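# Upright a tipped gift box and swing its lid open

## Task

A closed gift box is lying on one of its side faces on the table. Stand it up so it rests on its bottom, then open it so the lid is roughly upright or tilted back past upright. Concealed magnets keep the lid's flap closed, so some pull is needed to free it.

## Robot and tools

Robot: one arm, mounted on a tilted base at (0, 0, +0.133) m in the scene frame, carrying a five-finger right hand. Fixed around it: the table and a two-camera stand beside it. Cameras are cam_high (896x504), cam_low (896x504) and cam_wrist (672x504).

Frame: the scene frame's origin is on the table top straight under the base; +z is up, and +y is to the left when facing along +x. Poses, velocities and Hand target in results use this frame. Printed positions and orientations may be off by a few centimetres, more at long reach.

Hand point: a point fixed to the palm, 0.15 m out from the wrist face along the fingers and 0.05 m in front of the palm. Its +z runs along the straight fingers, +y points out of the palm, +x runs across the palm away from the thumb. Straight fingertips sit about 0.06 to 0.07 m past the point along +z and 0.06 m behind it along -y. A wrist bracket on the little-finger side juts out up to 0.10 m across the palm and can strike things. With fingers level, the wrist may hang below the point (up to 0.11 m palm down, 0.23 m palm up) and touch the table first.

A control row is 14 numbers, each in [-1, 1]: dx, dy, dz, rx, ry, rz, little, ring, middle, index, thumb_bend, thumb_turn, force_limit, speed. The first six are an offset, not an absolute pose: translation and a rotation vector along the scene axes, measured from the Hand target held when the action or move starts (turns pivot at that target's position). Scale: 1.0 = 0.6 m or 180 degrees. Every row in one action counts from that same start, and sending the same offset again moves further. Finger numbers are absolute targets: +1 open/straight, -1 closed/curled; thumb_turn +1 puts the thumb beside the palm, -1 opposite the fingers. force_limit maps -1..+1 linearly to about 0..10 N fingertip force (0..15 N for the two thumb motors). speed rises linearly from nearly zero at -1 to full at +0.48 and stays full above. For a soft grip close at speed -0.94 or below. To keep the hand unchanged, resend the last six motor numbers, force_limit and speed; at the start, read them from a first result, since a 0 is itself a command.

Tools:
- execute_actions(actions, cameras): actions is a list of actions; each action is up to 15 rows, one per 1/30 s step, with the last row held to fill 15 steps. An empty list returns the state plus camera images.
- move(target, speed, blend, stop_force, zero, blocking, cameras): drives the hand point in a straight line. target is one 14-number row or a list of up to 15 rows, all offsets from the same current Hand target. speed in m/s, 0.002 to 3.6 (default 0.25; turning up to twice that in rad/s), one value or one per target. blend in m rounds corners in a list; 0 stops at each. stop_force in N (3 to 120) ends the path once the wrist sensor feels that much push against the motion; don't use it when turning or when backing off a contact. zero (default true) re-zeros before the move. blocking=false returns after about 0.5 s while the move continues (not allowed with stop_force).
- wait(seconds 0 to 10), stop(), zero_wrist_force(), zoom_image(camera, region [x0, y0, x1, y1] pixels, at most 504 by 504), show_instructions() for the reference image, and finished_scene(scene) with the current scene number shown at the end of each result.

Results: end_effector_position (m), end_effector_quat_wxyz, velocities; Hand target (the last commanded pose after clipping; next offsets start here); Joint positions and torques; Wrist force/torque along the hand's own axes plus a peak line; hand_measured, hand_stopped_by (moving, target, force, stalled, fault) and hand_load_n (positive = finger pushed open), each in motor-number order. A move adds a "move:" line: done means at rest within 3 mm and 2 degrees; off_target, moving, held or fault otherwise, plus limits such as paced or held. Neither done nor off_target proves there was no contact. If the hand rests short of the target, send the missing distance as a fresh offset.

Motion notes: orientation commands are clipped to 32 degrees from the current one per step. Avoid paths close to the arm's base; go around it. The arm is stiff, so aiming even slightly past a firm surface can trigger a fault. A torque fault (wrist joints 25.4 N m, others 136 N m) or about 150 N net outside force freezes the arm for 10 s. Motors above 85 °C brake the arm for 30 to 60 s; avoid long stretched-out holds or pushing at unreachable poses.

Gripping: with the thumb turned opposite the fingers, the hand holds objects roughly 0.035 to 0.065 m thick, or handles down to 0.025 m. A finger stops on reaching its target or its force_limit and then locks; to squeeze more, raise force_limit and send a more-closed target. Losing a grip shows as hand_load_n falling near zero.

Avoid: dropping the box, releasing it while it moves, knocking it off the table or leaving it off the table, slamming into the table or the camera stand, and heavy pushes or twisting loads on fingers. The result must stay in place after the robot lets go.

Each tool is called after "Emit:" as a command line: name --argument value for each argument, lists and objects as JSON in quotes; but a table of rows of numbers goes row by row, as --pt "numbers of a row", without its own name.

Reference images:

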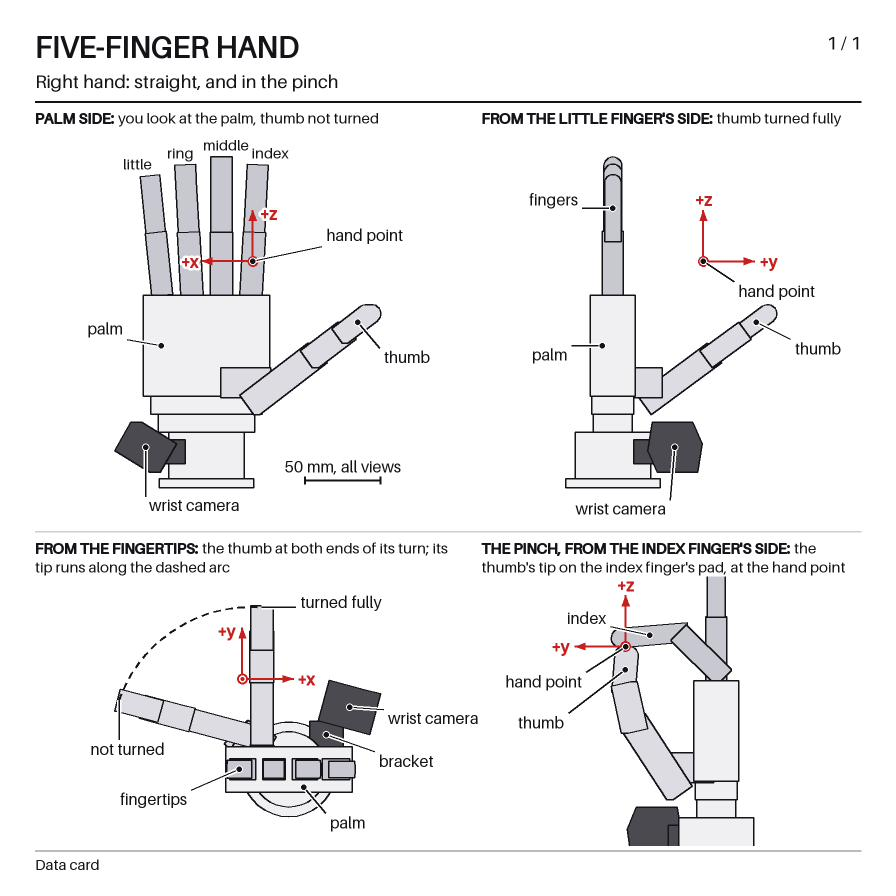

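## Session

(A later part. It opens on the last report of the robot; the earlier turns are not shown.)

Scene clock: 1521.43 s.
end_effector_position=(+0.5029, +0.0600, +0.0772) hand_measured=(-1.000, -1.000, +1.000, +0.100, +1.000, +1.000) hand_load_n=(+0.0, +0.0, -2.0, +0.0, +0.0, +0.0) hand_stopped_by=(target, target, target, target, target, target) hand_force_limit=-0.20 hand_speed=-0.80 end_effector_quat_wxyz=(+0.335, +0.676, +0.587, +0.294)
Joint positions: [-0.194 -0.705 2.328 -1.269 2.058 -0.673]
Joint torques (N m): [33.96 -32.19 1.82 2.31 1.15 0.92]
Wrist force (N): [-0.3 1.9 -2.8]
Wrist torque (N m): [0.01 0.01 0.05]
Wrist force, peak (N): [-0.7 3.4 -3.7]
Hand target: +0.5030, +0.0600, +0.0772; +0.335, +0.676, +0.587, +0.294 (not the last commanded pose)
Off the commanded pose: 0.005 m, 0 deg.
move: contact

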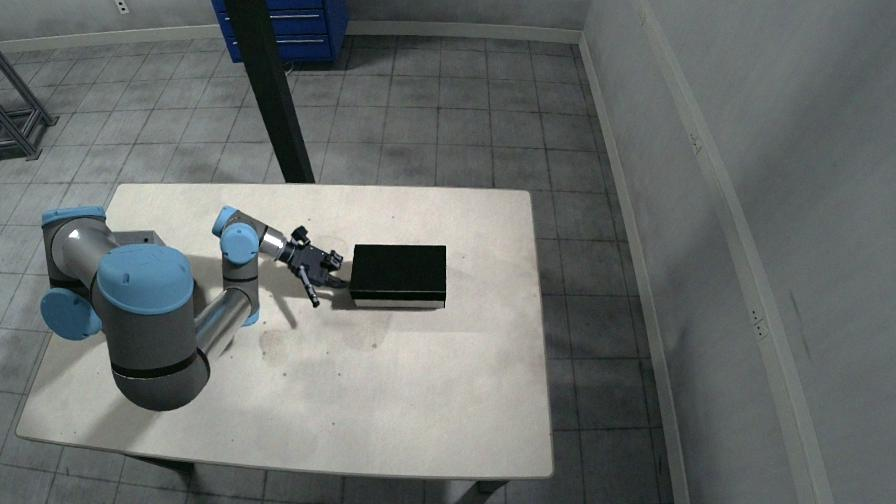

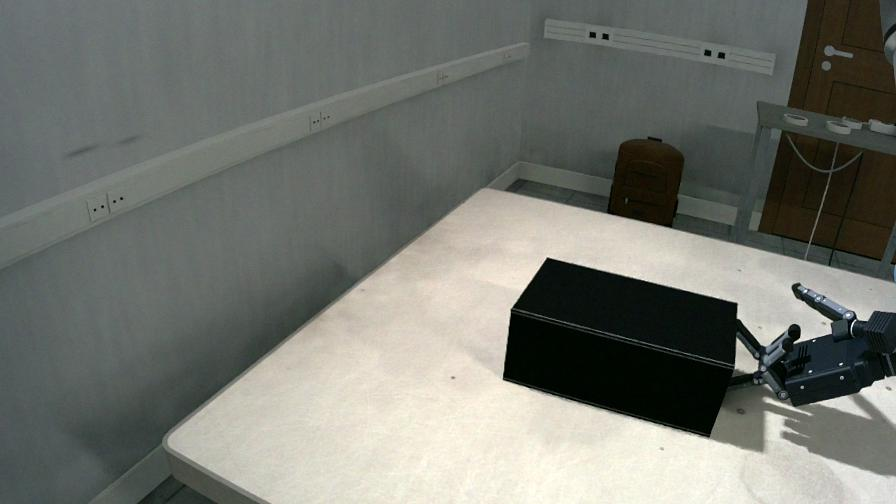

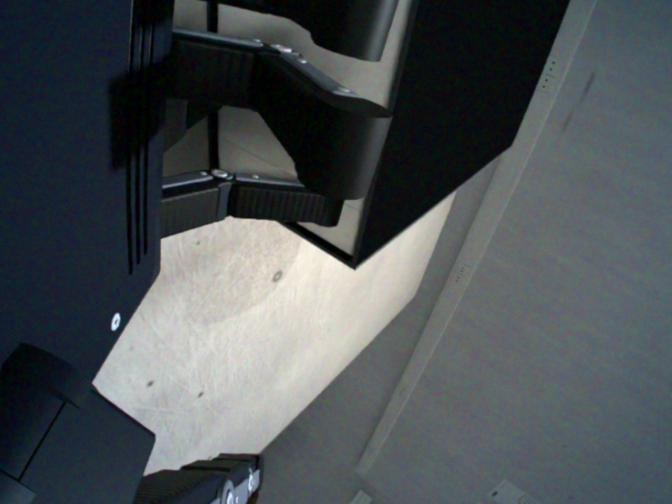

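Emit:
move --target '[0,0,-0.0006,0,0,0, -1,-1,1,0.05,1,1, -0.2, -0.94]' --speed 0.01

Emit:
move --target '[0,0,0,0,0,0, -1,-1,1,0.01,1,1, -0.2, -0.94]' --speed 0.01 --cameras '["cam_low"]'

Emit:
zoom_image --camera "cam_low" --region '[690, 280, 820, 450]'

Scene clock: 1532.37 s.
end_effector_position=(+0.5030, +0.0600, +0.0768) hand_measured=(-1.000, -1.000, +1.000, +0.050, +1.000, +1.000) hand_load_n=(+0.0, +0.0, -3.0, +0.5, +0.0, +0.0) hand_stopped_by=(target, target, target, target, target, target) hand_force_limit=-0.20 hand_speed=-0.94 end_effector_quat_wxyz=(+0.335, +0.676, +0.587, +0.294)
Joint positions: [-0.195 -0.704 2.328 -1.27 2.057 -0.674]
Joint torques (N m): [19.03 -14.81 8.24 -2.01 -2.16 -1.37]
Wrist force (N): [-0.7 3.7 -5.3]
Wrist torque (N m): [0.15 0.11 0.07]
Wrist force, peak (N): [-0.7 3.7 -5.3]
Hand target: +0.5030, +0.0600, +0.0768; +0.335, +0.676, +0.587, +0.294
Off the commanded pose: 0.000 m, 0 deg.
move: done

Scene clock: 1532.87 s.
end_effector_position=(+0.5030, +0.0600, +0.0768) hand_measured=(-1.000, -1.000, +1.000, +0.010, +1.000, +1.000) hand_load_n=(+0.0, +0.0, -3.5, +0.0, -0.5, +0.0) hand_stopped_by=(target, target, target, target, target, target) hand_force_limit=-0.20 hand_speed=-0.94 end_effector_quat_wxyz=(+0.335, +0.676, +0.587, +0.294)
Joint positions: [-0.195 -0.704 2.329 -1.27 2.057 -0.674]
Joint torques (N m): [18.38 -14.66 8.63 -1.22 -1.33 -1.08]
Wrist force (N): [-0.6 3.6 -5.0]
Wrist torque (N m): [0.09 0.08 0.08]
Wrist force, peak (N): [-0.9 3.8 -5.2]
Hand target: +0.5030, +0.0600, +0.0768; +0.335, +0.676, +0.587, +0.294
Off the commanded pose: 0.000 m, 0 deg.
move: done
Images, in order (width x height): cam_low 896x504.

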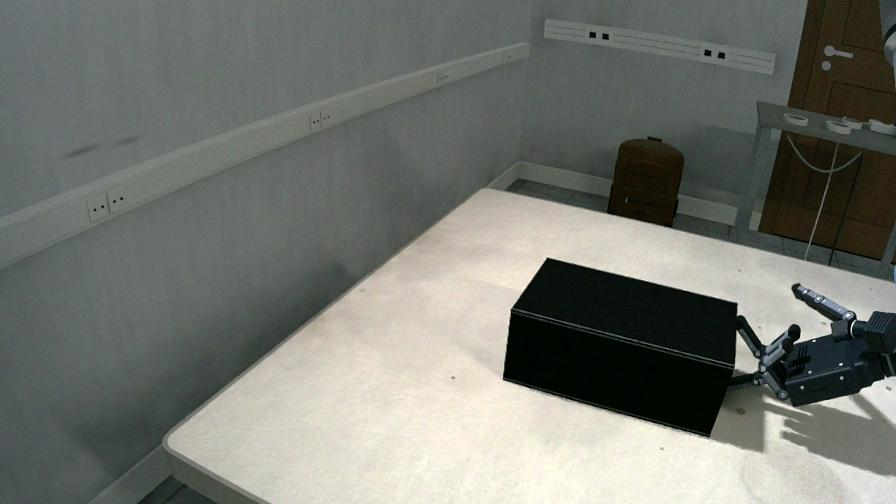

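Scaled by 2.965 from the camera's 896x504 image, which has a finer 1280x720 frame.

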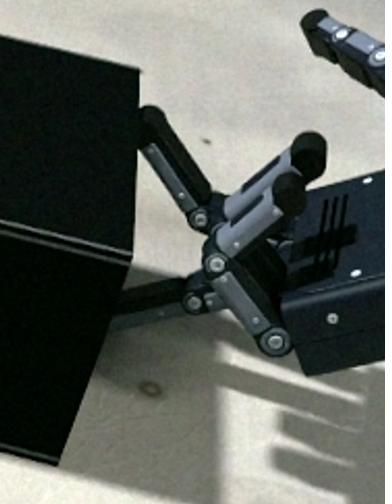

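Emit:
move --pt "0 0 0.003 0 0 0 -1 -1 1 0.01 1 1 -0.2 -0.8" --pt "-0.012 0 0.0035 0 0 0 -1 -1 1 0.14 1 1 -0.2 -0.5" --pt "0.0035 0 0.0035 0 0 0 -1 -1 1 0.14 1 1 -0.2 -0.5" --speed '[0.02,0.03,0.01]' --blend 0.0

Emit:
move --target '[0,0,-0.01,0,0,0, -1,-1,1,0.14,1,1, -0.2, -0.8]' --speed 0.004 --stop_force 3 --cameras '["cam_high","cam_low"]'

Emit:
zoom_image --camera "cam_low" --region '[690, 280, 820, 450]'

Emit:
zoom_image --camera "cam_high" --region '[310, 230, 380, 310]'

Scene clock: 1553.33 s.
end_effector_position=(+0.5051, +0.0600, +0.0789) hand_measured=(-1.000, -1.000, +1.000, +0.140, +1.000, +1.000) hand_load_n=(+0.0, +0.5, +0.0, +0.0, +0.0, +0.0) hand_stopped_by=(target, target, target, target, target, target) hand_force_limit=-0.20 hand_speed=-0.50 end_effector_quat_wxyz=(+0.335, +0.676, +0.587, +0.294)
Joint positions: [-0.189 -0.71 2.322 -1.257 2.062 -0.671]
Joint torques (N m): [33.79 -31.96 7.05 0.07 0.56 1.51]
Wrist force (N): [-1.0 0.4 -0.9]
Wrist torque (N m): [0.07 -0.02 -0.10]
Wrist force, peak (N): [-0.8 3.6 -5.3]
Hand target: +0.5051, +0.0600, +0.0789; +0.335, +0.676, +0.587, +0.294
Off the commanded pose: 0.000 m, 0 deg.
move: done

Scene clock: 1554.73 s.
end_effector_position=(+0.5050, +0.0600, +0.0766) hand_measured=(-1.000, -1.000, +1.000, +0.140, +1.000, +1.000) hand_load_n=(+0.0, +0.0, -1.5, +0.5, +0.0, +0.0) hand_stopped_by=(target, target, target, target, target, target) hand_force_limit=-0.20 hand_speed=-0.80 end_effector_quat_wxyz=(+0.335, +0.676, +0.587, +0.294)
Joint positions: [-0.195 -0.704 2.323 -1.264 2.057 -0.674]
Joint torques (N m): [33.01 -32.85 -1.63 2.04 0.98 0.99]
Wrist force (N): [-0.8 1.5 -3.9]
Wrist torque (N m): [0.16 0.06 0.02]
Wrist force, peak (N): [-1.4 2.7 -6.4]
Hand target: +0.5051, +0.0600, +0.0766; +0.335, +0.676, +0.587, +0.294 (not the last commanded pose)
Off the commanded pose: 0.004 m, 0 deg.
move: contact
Images, in order (width x height): cam_high 896x504, cam_low 896x504.

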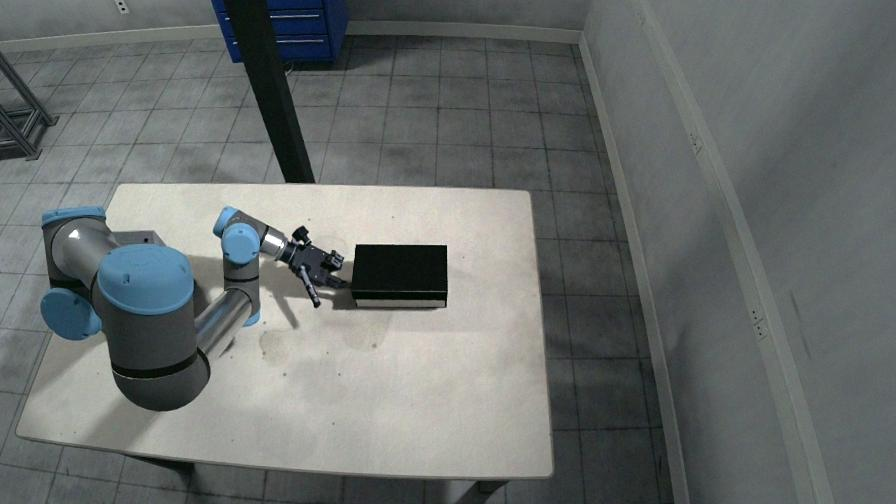

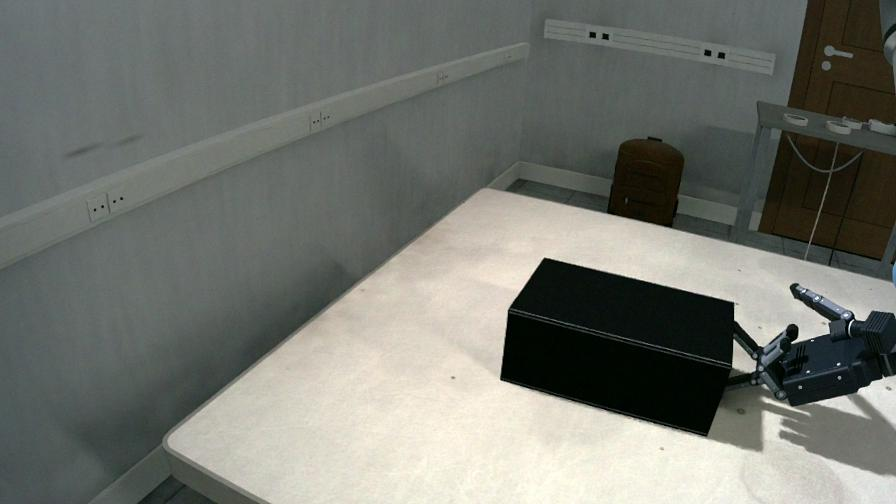

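Scaled by 2.965 from the camera's 896x504 image, which has a finer 1280x720 frame.

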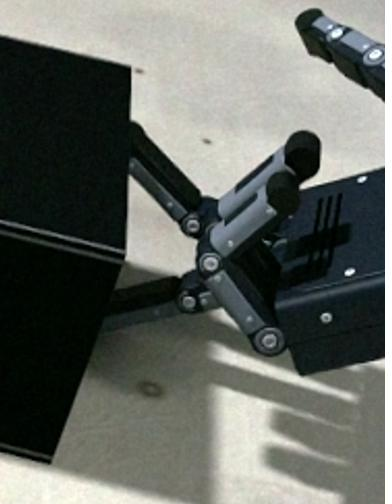

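Scaled by 6.300 from the camera's 896x504 image, which has a finer 1280x720 frame.

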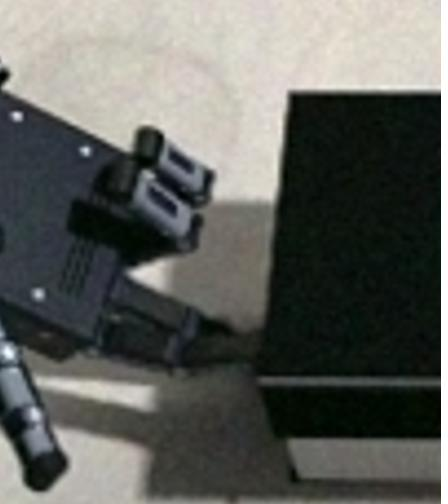

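Emit:
move --pt "0 0 0.0035 0 0 0 -1 -1 1 0.14 1 1 -0.2 -0.8" --pt "-0.01 0.001 0.0035 0 0 -0.0333 -1 -1 1 0.14 1 1 -0.2 -0.5" --pt "0.0033 0.001 0.0035 0 0 -0.0333 -1 -1 1 0.14 1 1 -0.2 -0.5" --speed '[0.02,0.03,0.01]' --blend 0.0

Emit:
move --target '[0,0,-0.01,0,0,0, -1,-1,1,0.14,1,1, -0.2, -0.8]' --speed 0.004 --stop_force 3 --cameras '["cam_high","cam_low"]'

Emit:
zoom_image --camera "cam_low" --region '[690, 280, 820, 450]'

Emit:
zoom_image --camera "cam_high" --region '[310, 230, 380, 310]'

Scene clock: 1568.47 s.
end_effector_position=(+0.5071, +0.0606, +0.0787) hand_measured=(-1.000, -1.000, +1.000, +0.140, +1.000, +1.000) hand_load_n=(+0.0, +0.0, +0.0, +0.0, +0.0, +0.0) hand_stopped_by=(target, target, target, target, target, target) hand_force_limit=-0.20 hand_speed=-0.50 end_effector_quat_wxyz=(+0.350, +0.706, +0.551, +0.276)
Joint positions: [-0.13 -0.661 2.273 -1.303 2.185 -0.616]
Joint torques (N m): [21.87 -32.28 6.47 -0.01 -2.83 -1.08]
Wrist force (N): [-0.8 0.5 -1.4]
Wrist torque (N m): [0.17 -0.02 -0.08]
Wrist force, peak (N): [-0.7 1.7 -3.9]
Hand target: +0.5070, +0.0606, +0.0787; +0.350, +0.706, +0.551, +0.276
Off the commanded pose: 0.000 m, 0 deg.
move: done

Scene clock: 1569.43 s.
end_effector_position=(+0.5071, +0.0606, +0.0780) hand_measured=(-1.000, -1.000, +1.000, +0.140, +1.000, +1.000) hand_load_n=(+0.0, +0.0, -1.5, +0.0, -0.5, +0.0) hand_stopped_by=(target, target, target, target, target, target) hand_force_limit=-0.20 hand_speed=-0.80 end_effector_quat_wxyz=(+0.350, +0.706, +0.550, +0.276)
Joint positions: [-0.131 -0.66 2.273 -1.305 2.184 -0.617]
Joint torques (N m): [33.72 -32.61 -2.75 2.16 1.06 0.95]
Wrist force (N): [-0.5 2.2 -2.3]
Wrist torque (N m): [0.14 -0.02 0.06]
Wrist force, peak (N): [-1.1 2.4 -4.0]
Hand target: +0.5071, +0.0606, +0.0780; +0.350, +0.706, +0.550, +0.276 (not the last commanded pose)
Off the commanded pose: 0.005 m, 0 deg.
move: contact
Images, in order (width x height): cam_high 896x504, cam_low 896x504.

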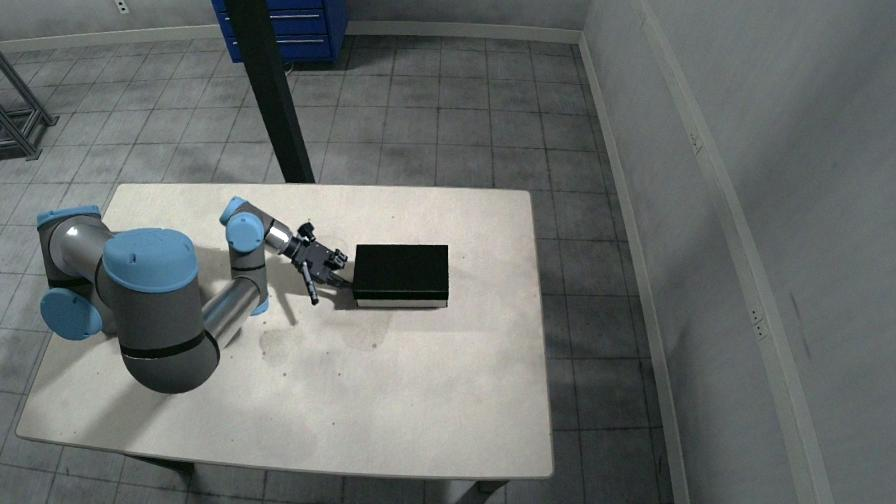

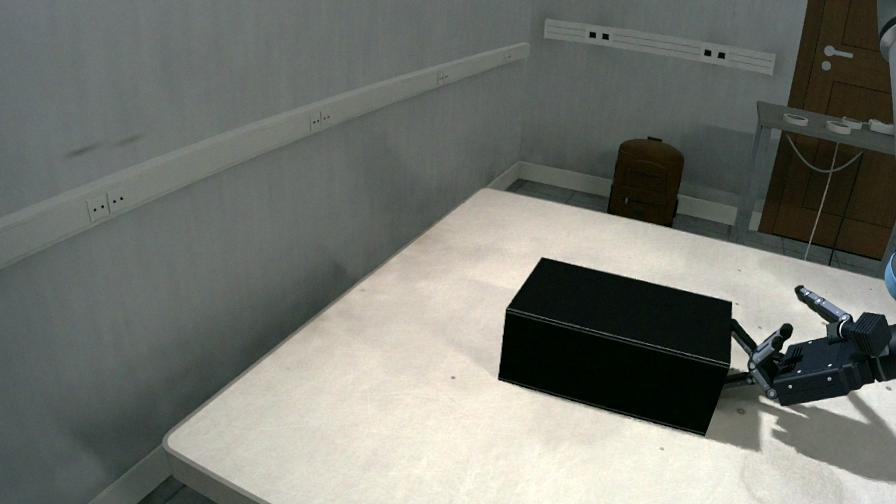

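Scaled by 2.965 from the camera's 896x504 image, which has a finer 1280x720 frame.

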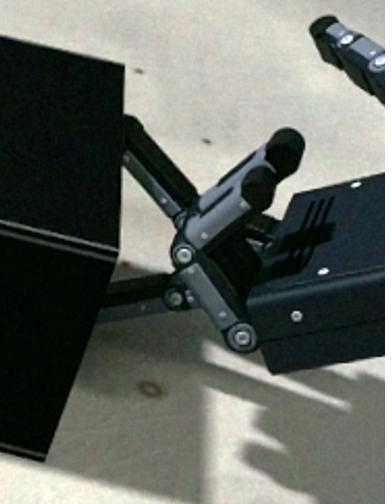

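Scaled by 6.300 from the camera's 896x504 image, which has a finer 1280x720 frame.

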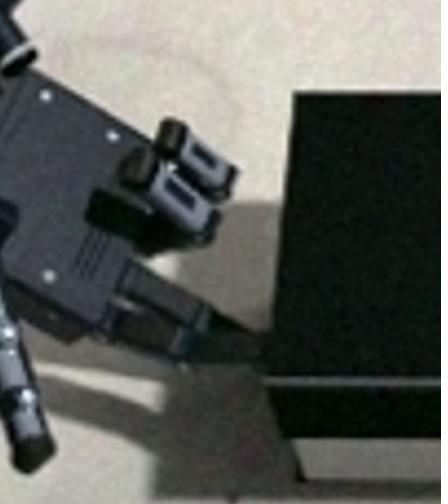

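Emit:
move --target '[0,0,-0.0006,0,0,0, -1,-1,1,0.1,1,1, -0.2, -0.94]' --speed 0.01

Emit:
move --target '[0,0,0,0,0,0, -1,-1,1,0.07,1,1, -0.2, -0.94]' --speed 0.01 --cameras '["cam_low"]'

Emit:
zoom_image --camera "cam_low" --region '[690, 280, 820, 450]'

Scene clock: 1581.57 s.
end_effector_position=(+0.5071, +0.0606, +0.0777) hand_measured=(-1.000, -1.000, +1.000, +0.100, +1.000, +1.000) hand_load_n=(+0.0, +0.0, -3.0, +0.0, -0.5, +0.0) hand_stopped_by=(target, target, target, target, target, target) hand_force_limit=-0.20 hand_speed=-0.94 end_effector_quat_wxyz=(+0.350, +0.706, +0.550, +0.276)
Joint positions: [-0.132 -0.659 2.273 -1.306 2.183 -0.618]
Joint torques (N m): [19.71 -16.31 6.95 -2.36 -2.37 -1.28]
Wrist force (N): [-0.9 3.0 -5.6]
Wrist torque (N m): [0.22 0.07 0.07]
Wrist force, peak (N): [-0.9 3.0 -5.6]
Hand target: +0.5071, +0.0606, +0.0777; +0.350, +0.706, +0.550, +0.276
Off the commanded pose: 0.000 m, 0 deg.
move: done

Scene clock: 1582.07 s.
end_effector_position=(+0.5071, +0.0606, +0.0777) hand_measured=(-1.000, -1.000, +1.000, +0.070, +1.000, +1.000) hand_load_n=(+0.0, +0.0, -3.0, +0.0, +0.0, +0.0) hand_stopped_by=(target, target, target, target, target, target) hand_force_limit=-0.20 hand_speed=-0.94 end_effector_quat_wxyz=(+0.350, +0.706, +0.550, +0.276)
Joint positions: [-0.132 -0.659 2.273 -1.306 2.183 -0.618]
Joint torques (N m): [19.26 -16.12 7.4 -1.59 -1.71 -1.09]
Wrist force (N): [-1.0 3.3 -5.3]
Wrist torque (N m): [0.23 0.08 0.07]
Wrist force, peak (N): [-1.2 3.4 -5.4]
Hand target: +0.5071, +0.0606, +0.0777; +0.350, +0.706, +0.550, +0.276
Off the commanded pose: 0.000 m, 0 deg.
move: done
Images, in order (width x height): cam_low 896x504.

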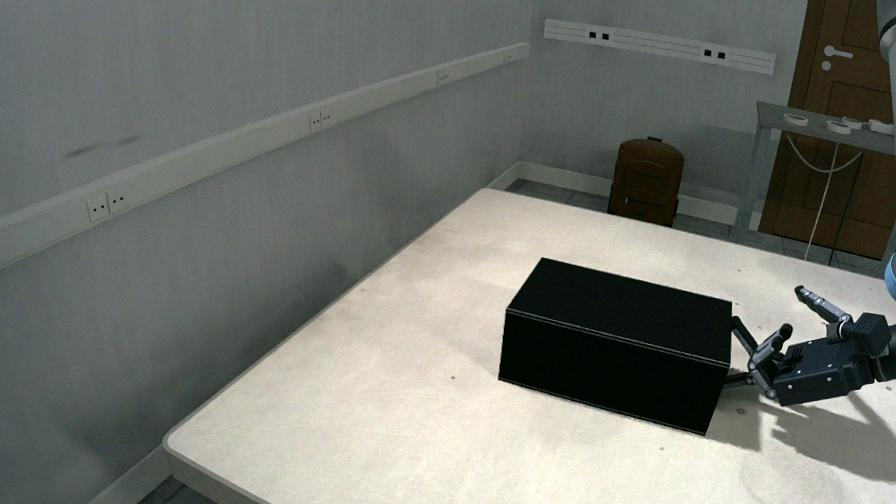

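Scaled by 2.965 from the camera's 896x504 image, which has a finer 1280x720 frame.

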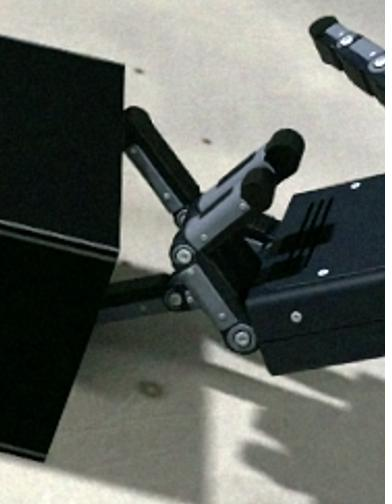

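Emit:
move --pt "0 0 0.003 0 0 0 -1 -1 1 0.07 1 1 -0.2 -0.8" --pt "-0.015 0 0.003 0 0 0 -1 -1 1 0.2 1 1 -0.2 -0.5" --pt "0.0035 0 0.003 0 0 0 -1 -1 1 0.2 1 1 -0.2 -0.5" --speed '[0.02,0.03,0.01]' --blend 0.0

Emit:
move --target '[0,0,-0.01,0,0,0, -1,-1,1,0.2,1,1, -0.2, -0.8]' --speed 0.004 --stop_force 3 --cameras '["cam_high","cam_low"]'

Emit:
zoom_image --camera "cam_low" --region '[690, 280, 820, 450]'

Emit:
zoom_image --camera "cam_high" --region '[310, 230, 380, 310]'

Scene clock: 1604.27 s.
end_effector_position=(+0.5093, +0.0606, +0.0795) hand_measured=(-1.000, -1.000, +1.000, +0.200, +1.000, +1.000) hand_load_n=(+0.0, +0.0, +0.0, +0.0, +0.0, +0.0) hand_stopped_by=(target, target, target, target, target, target) hand_force_limit=-0.20 hand_speed=-0.50 end_effector_quat_wxyz=(+0.350, +0.706, +0.550, +0.276)
Joint positions: [-0.128 -0.663 2.267 -1.295 2.187 -0.616]
Joint torques (N m): [21.78 -31.88 5.55 0.05 -2.66 -1.18]
Wrist force (N): [-1.1 0.7 -0.8]
Wrist torque (N m): [0.14 -0.01 -0.07]
Wrist force, peak (N): [-0.9 3.3 -5.6]
Hand target: +0.5092, +0.0606, +0.0795; +0.350, +0.706, +0.550, +0.276
Off the commanded pose: 0.000 m, 0 deg.
move: done

Scene clock: 1605.67 s.
end_effector_position=(+0.5092, +0.0606, +0.0776) hand_measured=(-1.000, -1.000, +1.000, +0.200, +1.000, +1.000) hand_load_n=(+0.0, +0.0, -2.0, +0.0, +0.0, +0.0) hand_stopped_by=(target, target, target, target, target, target) hand_force_limit=-0.20 hand_speed=-0.80 end_effector_quat_wxyz=(+0.350, +0.706, +0.550, +0.276)
Joint positions: [-0.133 -0.66 2.268 -1.301 2.182 -0.618]
Joint torques (N m): [33.96 -32.64 -1.01 2.14 1.16 0.78]
Wrist force (N): [-0.9 2.1 -2.9]
Wrist torque (N m): [0.09 0.06 0.05]
Wrist force, peak (N): [-0.9 3.1 -3.9]
Hand target: +0.5092, +0.0606, +0.0776; +0.350, +0.706, +0.550, +0.276 (not the last commanded pose)
Off the commanded pose: 0.004 m, 0 deg.
move: contact
Images, in order (width x height): cam_high 896x504, cam_low 896x504.

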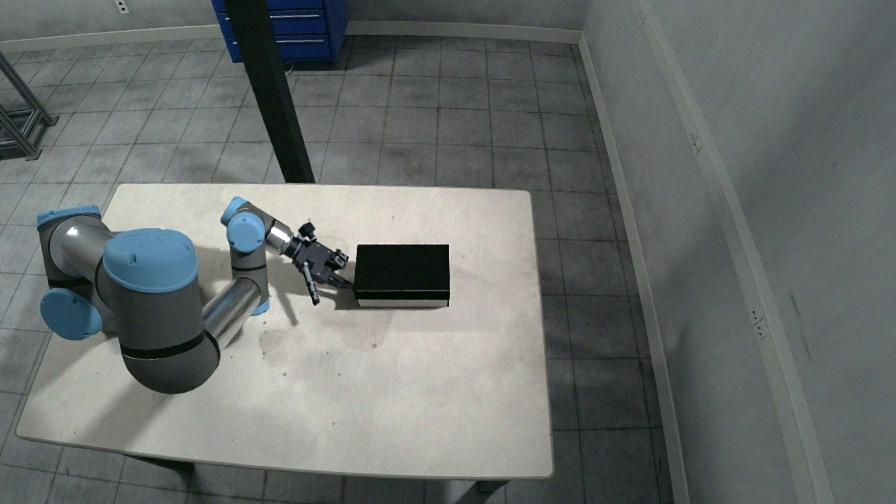

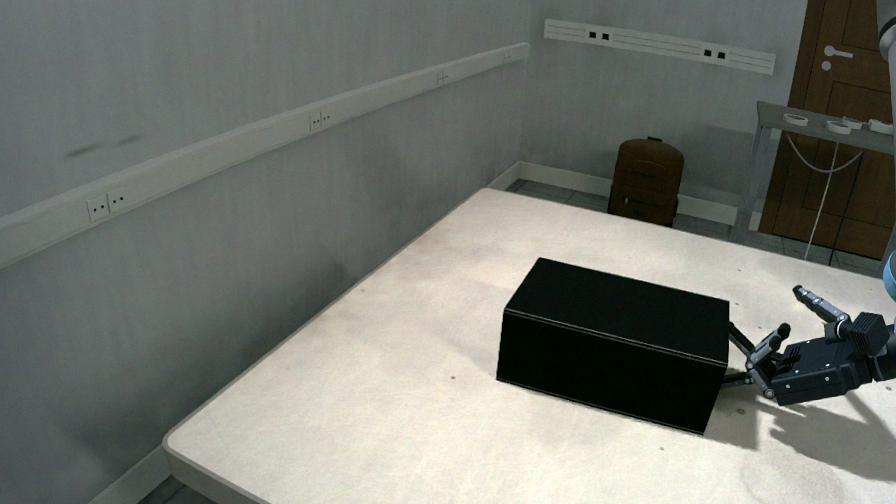

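Scaled by 2.965 from the camera's 896x504 image, which has a finer 1280x720 frame.

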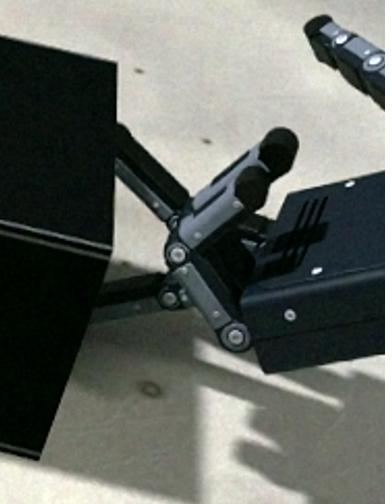

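Scaled by 6.300 from the camera's 896x504 image, which has a finer 1280x720 frame.

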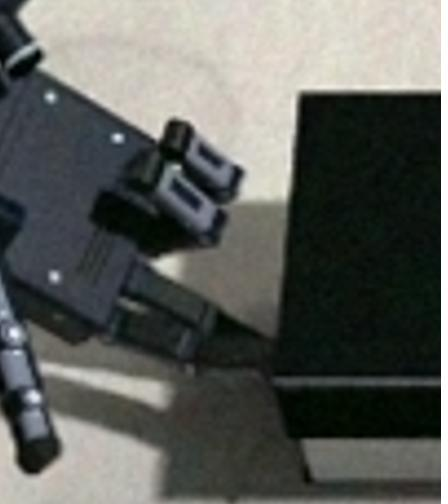

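Emit:
move --target '[0,0,-0.0006,0,0,0, -1,-1,1,0.17,1,1, -0.2, -0.94]' --speed 0.01

Emit:
move --target '[0,0,0,0,0,0, -1,-1,1,0.14,1,1, -0.2, -0.94]' --speed 0.01

Emit:
move --target '[0,0,0,0,0,0, -1,-1,1,0.12,1,1, -0.2, -0.94]' --speed 0.01 --cameras '["cam_low"]'

Emit:
zoom_image --camera "cam_low" --region '[690, 280, 820, 450]'

Scene clock: 1611.03 s.
end_effector_position=(+0.5092, +0.0606, +0.0773) hand_measured=(-1.000, -1.000, +1.000, +0.170, +1.000, +1.000) hand_load_n=(+0.0, +0.0, -3.0, +0.0, +0.0, +0.0) hand_stopped_by=(target, target, target, target, target, target) hand_force_limit=-0.20 hand_speed=-0.94 end_effector_quat_wxyz=(+0.350, +0.706, +0.550, +0.276)
Joint positions: [-0.133 -0.659 2.268 -1.302 2.182 -0.618]
Joint torques (N m): [19.44 -16 7 -2.07 -2.19 -1.31]
Wrist force (N): [-0.5 3.6 -4.9]
Wrist torque (N m): [0.18 0.06 0.09]
Wrist force, peak (N): [-0.5 3.6 -4.9]
Hand target: +0.5092, +0.0606, +0.0773; +0.350, +0.706, +0.550, +0.276
Off the commanded pose: 0.000 m, 0 deg.
move: done

Scene clock: 1611.53 s.
end_effector_position=(+0.5092, +0.0606, +0.0773) hand_measured=(-1.000, -1.000, +1.000, +0.140, +1.000, +1.000) hand_load_n=(+0.0, +0.0, -3.0, +0.0, +0.0, +0.0) hand_stopped_by=(target, target, target, target, target, target) hand_force_limit=-0.20 hand_speed=-0.94 end_effector_quat_wxyz=(+0.350, +0.706, +0.550, +0.276)
Joint positions: [-0.133 -0.659 2.268 -1.302 2.182 -0.618]
Joint torques (N m): [18.74 -15.52 7.61 -1.38 -1.45 -1.11]
Wrist force (N): [-0.7 3.6 -4.4]
Wrist torque (N m): [0.14 0.08 0.10]
Wrist force, peak (N): [-1.0 3.7 -4.7]
Hand target: +0.5092, +0.0606, +0.0773; +0.350, +0.706, +0.550, +0.276
Off the commanded pose: 0.000 m, 0 deg.
move: done

Scene clock: 1612.03 s.
end_effector_position=(+0.5092, +0.0606, +0.0773) hand_measured=(-1.000, -1.000, +1.000, +0.120, +1.000, +1.000) hand_load_n=(+0.0, +0.0, -3.0, +0.0, +0.0, +0.0) hand_stopped_by=(target, target, target, target, target, target) hand_force_limit=-0.20 hand_speed=-0.94 end_effector_quat_wxyz=(+0.350, +0.706, +0.550, +0.276)
Joint positions: [-0.133 -0.659 2.268 -1.302 2.182 -0.618]
Joint torques (N m): [18.88 -15.69 7.94 -0.65 -0.81 -0.95]
Wrist force (N): [-0.8 3.4 -4.5]
Wrist torque (N m): [0.12 0.08 0.08]
Wrist force, peak (N): [-0.8 3.6 -4.5]
Hand target: +0.5092, +0.0606, +0.0773; +0.350, +0.706, +0.550, +0.276
Off the commanded pose: 0.000 m, 0 deg.
move: done
Images, in order (width x height): cam_low 896x504.

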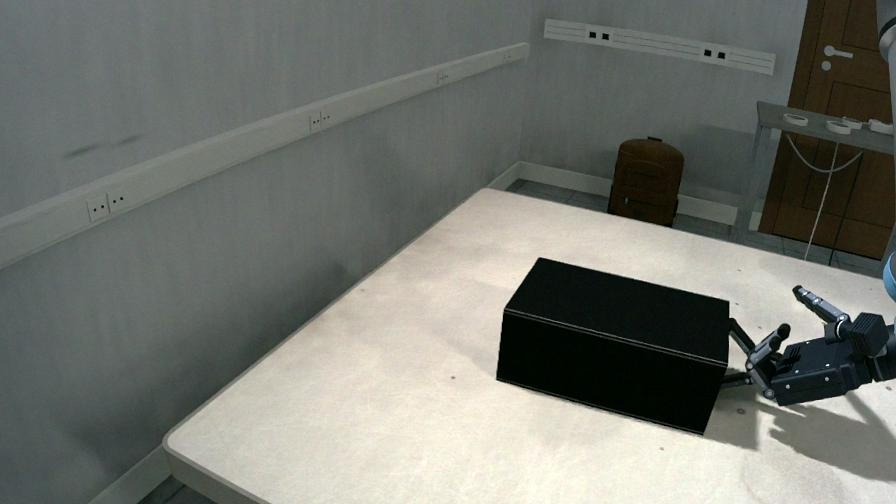

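Scaled by 2.965 from the camera's 896x504 image, which has a finer 1280x720 frame.

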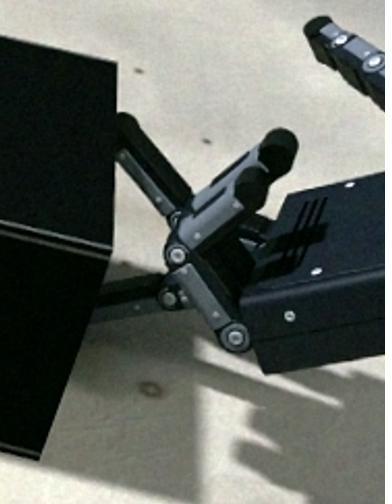

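Emit:
move --target '[0,0,0,0,0,0, -1,-1,1,0.10,1,1, -0.2, -0.94]' --speed 0.01

Emit:
move --target '[0,0,0,0,0,0, -1,-1,1,0.08,1,1, -0.2, -0.94]' --speed 0.01 --cameras '["cam_low","cam_wrist"]'

Emit:
zoom_image --camera "cam_low" --region '[700, 300, 780, 400]'

Emit:
zoom_image --camera "cam_wrist" --region '[150, 0, 480, 300]'

Scene clock: 1619.17 s.
end_effector_position=(+0.5092, +0.0606, +0.0773) hand_measured=(-1.000, -1.000, +1.000, +0.100, +1.000, +1.000) hand_load_n=(+0.0, +0.0, -3.5, +0.5, +0.0, +0.0) hand_stopped_by=(target, target, target, target, target, target) hand_force_limit=-0.20 hand_speed=-0.94 end_effector_quat_wxyz=(+0.350, +0.706, +0.550, +0.276)
Joint positions: [-0.133 -0.659 2.268 -1.302 2.182 -0.618]
Joint torques (N m): [19.1 -15.53 7.73 1.51 0.96 0.19]
Wrist force (N): [-0.8 3.7 -4.4]
Wrist torque (N m): [0.16 0.09 0.09]
Wrist force, peak (N): [-0.9 3.7 -4.9]
Hand target: +0.5092, +0.0606, +0.0773; +0.350, +0.706, +0.550, +0.276
Off the commanded pose: 0.000 m, 0 deg.
move: done

Scene clock: 1619.67 s.
end_effector_position=(+0.5092, +0.0606, +0.0773) hand_measured=(-1.000, -1.000, +1.000, +0.080, +1.000, +1.000) hand_load_n=(+0.0, +0.0, -3.0, +0.0, -0.5, +0.0) hand_stopped_by=(target, target, target, target, target, target) hand_force_limit=-0.20 hand_speed=-0.94 end_effector_quat_wxyz=(+0.350, +0.706, +0.550, +0.276)
Joint positions: [-0.133 -0.659 2.268 -1.302 2.182 -0.618]
Joint torques (N m): [19.04 -16.19 8.58 1.45 1.03 0.3]
Wrist force (N): [-0.5 3.4 -4.7]
Wrist torque (N m): [0.13 0.06 0.10]
Wrist force, peak (N): [-0.9 3.8 -4.6]
Hand target: +0.5092, +0.0606, +0.0773; +0.350, +0.706, +0.550, +0.276
Off the commanded pose: 0.000 m, 0 deg.
move: done
Images, in order (width x height): cam_low 896x504, cam_wrist 672x504.

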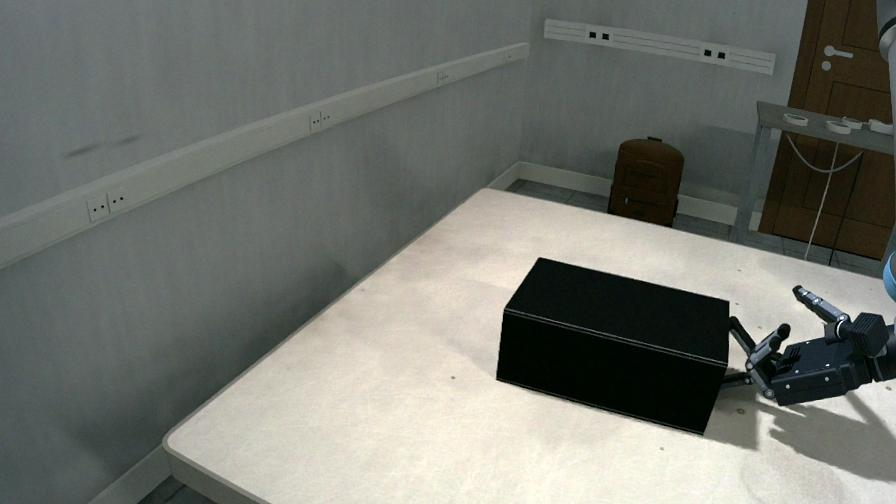

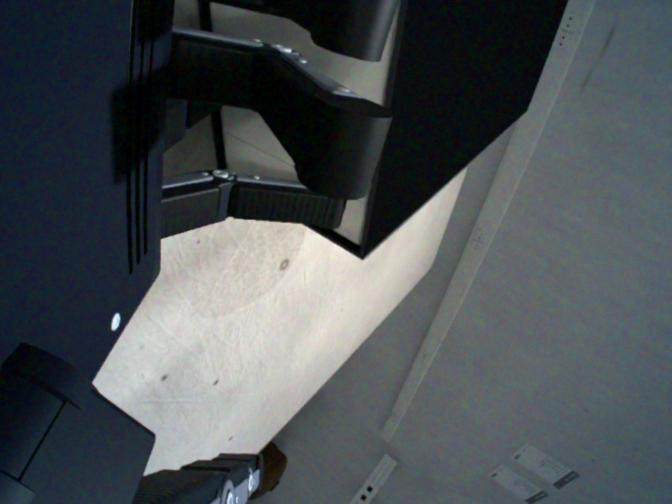

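Scaled by 5.040 from the camera's 896x504 image, which has a finer 1280x720 frame.

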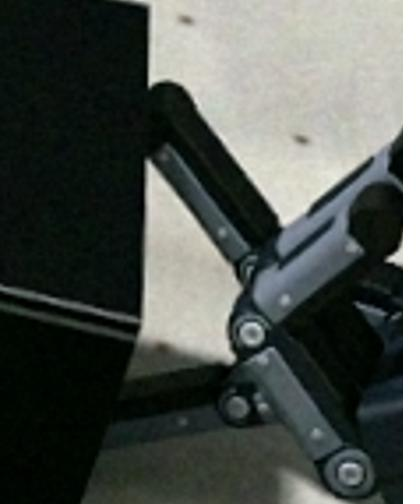

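Scaled by 1.527 from the camera's 672x504 image, which has a finer 960x720 frame.

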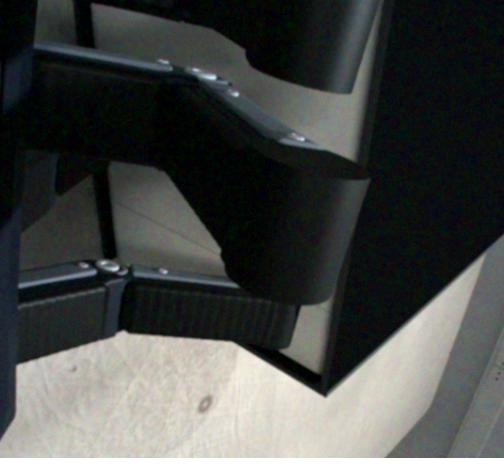

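Emit:
move --pt "0 0 0.003 0 0 0 -1 -1 1 0.08 1 1 -0.2 -0.8" --pt "-0.02 -0.004 0.004 0 0 0.0667 -1 -1 1 0.12 1 1 -0.2 -0.5" --pt "0.0063 -0.004 0.004 0 0 0.0667 -1 -1 1 0.12 1 1 -0.2 -0.5" --speed '[0.02,0.04,0.01]' --blend 0.0 --cameras '["cam_high","cam_low"]'

Emit:
zoom_image --camera "cam_low" --region '[700, 300, 780, 400]'

Emit:
zoom_image --camera "cam_high" --region '[310, 230, 380, 310]'

Scene clock: 1688.70 s.
end_effector_position=(+0.5131, +0.0582, +0.0797) hand_measured=(-1.000, -1.000, +1.000, +0.120, +1.000, +1.000) hand_load_n=(+0.0, +0.0, +0.0, +0.0, +0.0, -0.5) hand_stopped_by=(target, target, target, target, target, target) hand_force_limit=-0.20 hand_speed=-0.50 end_effector_quat_wxyz=(+0.320, +0.644, +0.621, +0.311)
Joint positions: [-0.254 -0.767 2.34 -1.168 1.939 -0.736]
Joint torques (N m): [31.98 -32.1 9.81 -0.86 0.38 1.45]
Wrist force (N): [-0.5 0.2 -0.9]
Wrist torque (N m): [0.05 -0.08 -0.05]
Wrist force, peak (N): [-1.0 4.0 -4.6]
Hand target: +0.5130, +0.0582, +0.0797; +0.320, +0.644, +0.621, +0.311
Off the commanded pose: 0.000 m, 0 deg.
move: done
Images, in order (width x height): cam_high 896x504, cam_low 896x504.

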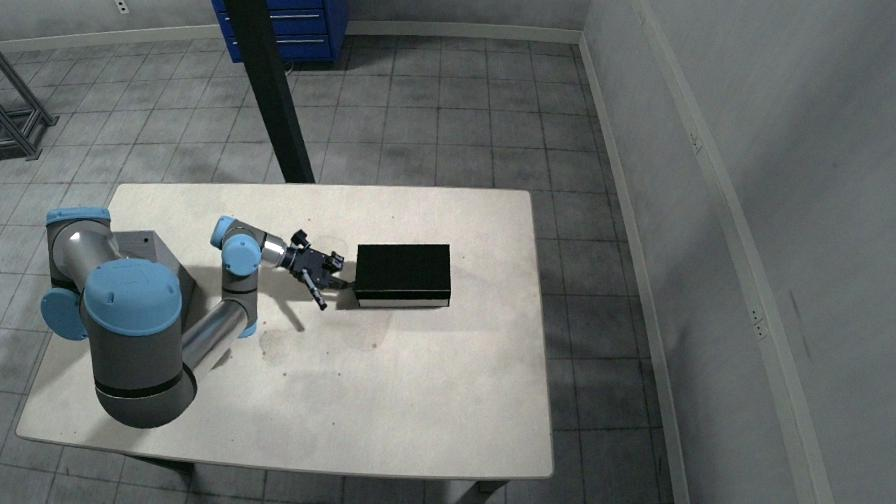

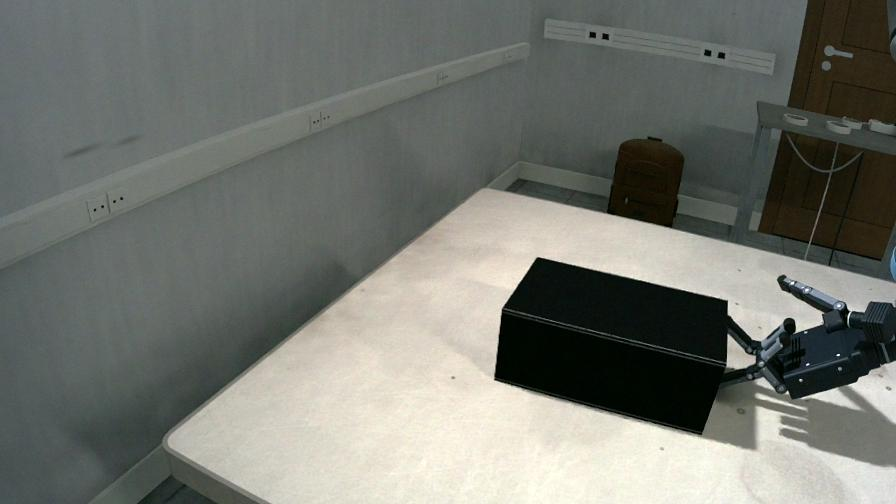

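Scaled by 5.040 from the camera's 896x504 image, which has a finer 1280x720 frame.

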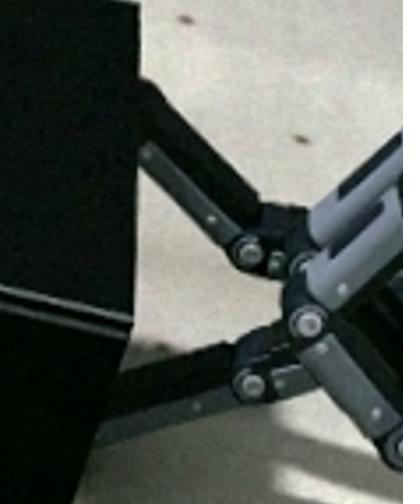

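Scaled by 6.300 from the camera's 896x504 image, which has a finer 1280x720 frame.

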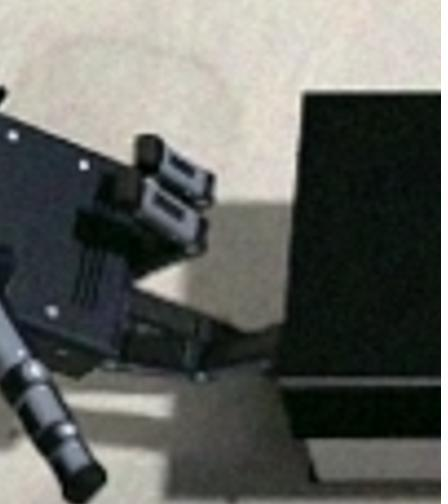

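Emit:
move --pt "0.0 0 0 0 0 0 -1 -1 1 0.06 1 1 -0.4 -0.94" --pt "0.0037 0 0 0 0 0 -1 -1 1 0.06 1 1 -0.4 -0.94" --speed 0.006 --blend 0.0

Emit:
move --target '[0,0,-0.01,0,0,0, -1,-1,1,0.06,1,1, -0.4, -0.94]' --speed 0.004 --stop_force 3 --cameras '["cam_low","cam_wrist"]'

Emit:
zoom_image --camera "cam_low" --region '[700, 300, 780, 400]'

Emit:
zoom_image --camera "cam_wrist" --region '[150, 0, 480, 300]'

Scene clock: 1698.23 s.
end_effector_position=(+0.5152, +0.0582, +0.0797) hand_measured=(-1.000, -1.000, +1.000, +0.060, +1.000, +1.000) hand_load_n=(+0.0, +0.0, +0.5, +0.0, +0.0, +0.0) hand_stopped_by=(target, target, target, target, target, target) hand_force_limit=-0.40 hand_speed=-0.94 end_effector_quat_wxyz=(+0.320, +0.644, +0.621, +0.311)
Joint positions: [-0.253 -0.767 2.334 -1.162 1.94 -0.735]
Joint torques (N m): [34.15 -32.4 2.82 1.35 0.4 1.44]
Wrist force (N): [-0.7 0.1 -0.4]
Wrist torque (N m): [0.03 -0.06 -0.07]
Wrist force, peak (N): [-0.4 1.2 -0.3]
Hand target: +0.5152, +0.0582, +0.0797; +0.320, +0.644, +0.621, +0.311
Off the commanded pose: 0.000 m, 0 deg.
move: done

Scene clock: 1699.77 s.
end_effector_position=(+0.5152, +0.0582, +0.0768) hand_measured=(-1.000, -1.000, +1.000, +0.060, +1.000, +1.000) hand_load_n=(+0.0, +0.0, -2.0, +0.0, +0.0, +0.0) hand_stopped_by=(target, target, target, target, target, target) hand_force_limit=-0.40 hand_speed=-0.94 end_effector_quat_wxyz=(+0.320, +0.644, +0.621, +0.311)
Joint positions: [-0.26 -0.761 2.335 -1.17 1.933 -0.738]
Joint torques (N m): [33.16 -32.16 3.16 2.44 1.02 1.11]
Wrist force (N): [-0.6 1.8 -3.3]
Wrist torque (N m): [0.08 0.02 0.06]
Wrist force, peak (N): [-0.7 2.7 -4.1]
Hand target: +0.5152, +0.0582, +0.0768; +0.320, +0.644, +0.621, +0.312 (not the last commanded pose)
Off the commanded pose: 0.003 m, 0 deg.
move: contact
Images, in order (width x height): cam_low 896x504, cam_wrist 672x504.

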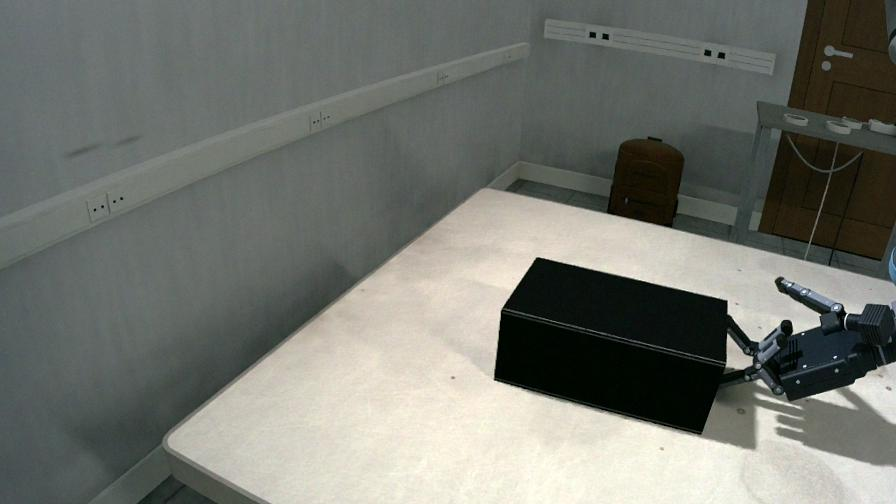

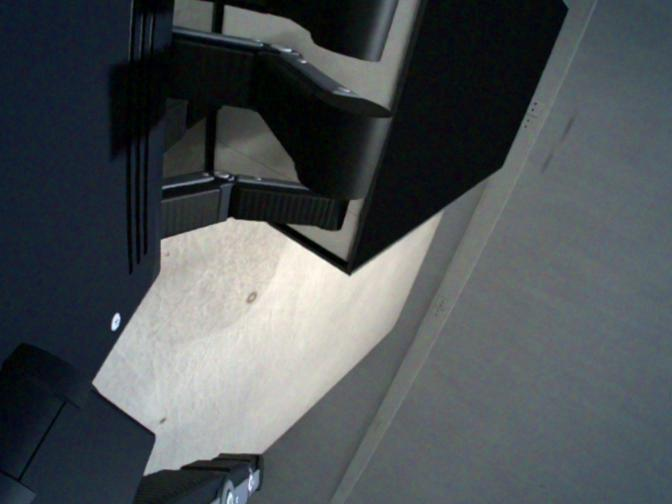

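Scaled by 5.040 from the camera's 896x504 image, which has a finer 1280x720 frame.

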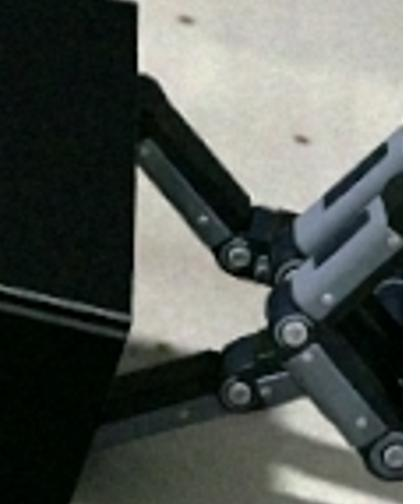

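Scaled by 1.527 from the camera's 672x504 image, which has a finer 960x720 frame.

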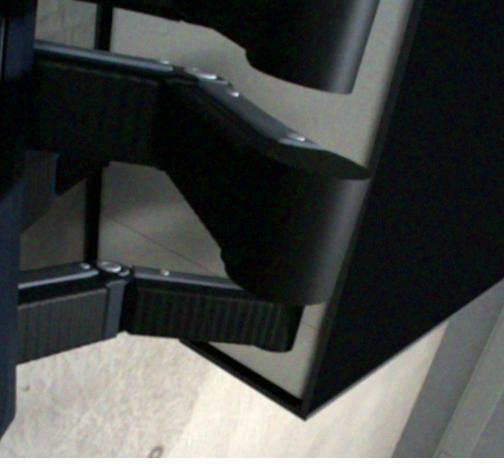

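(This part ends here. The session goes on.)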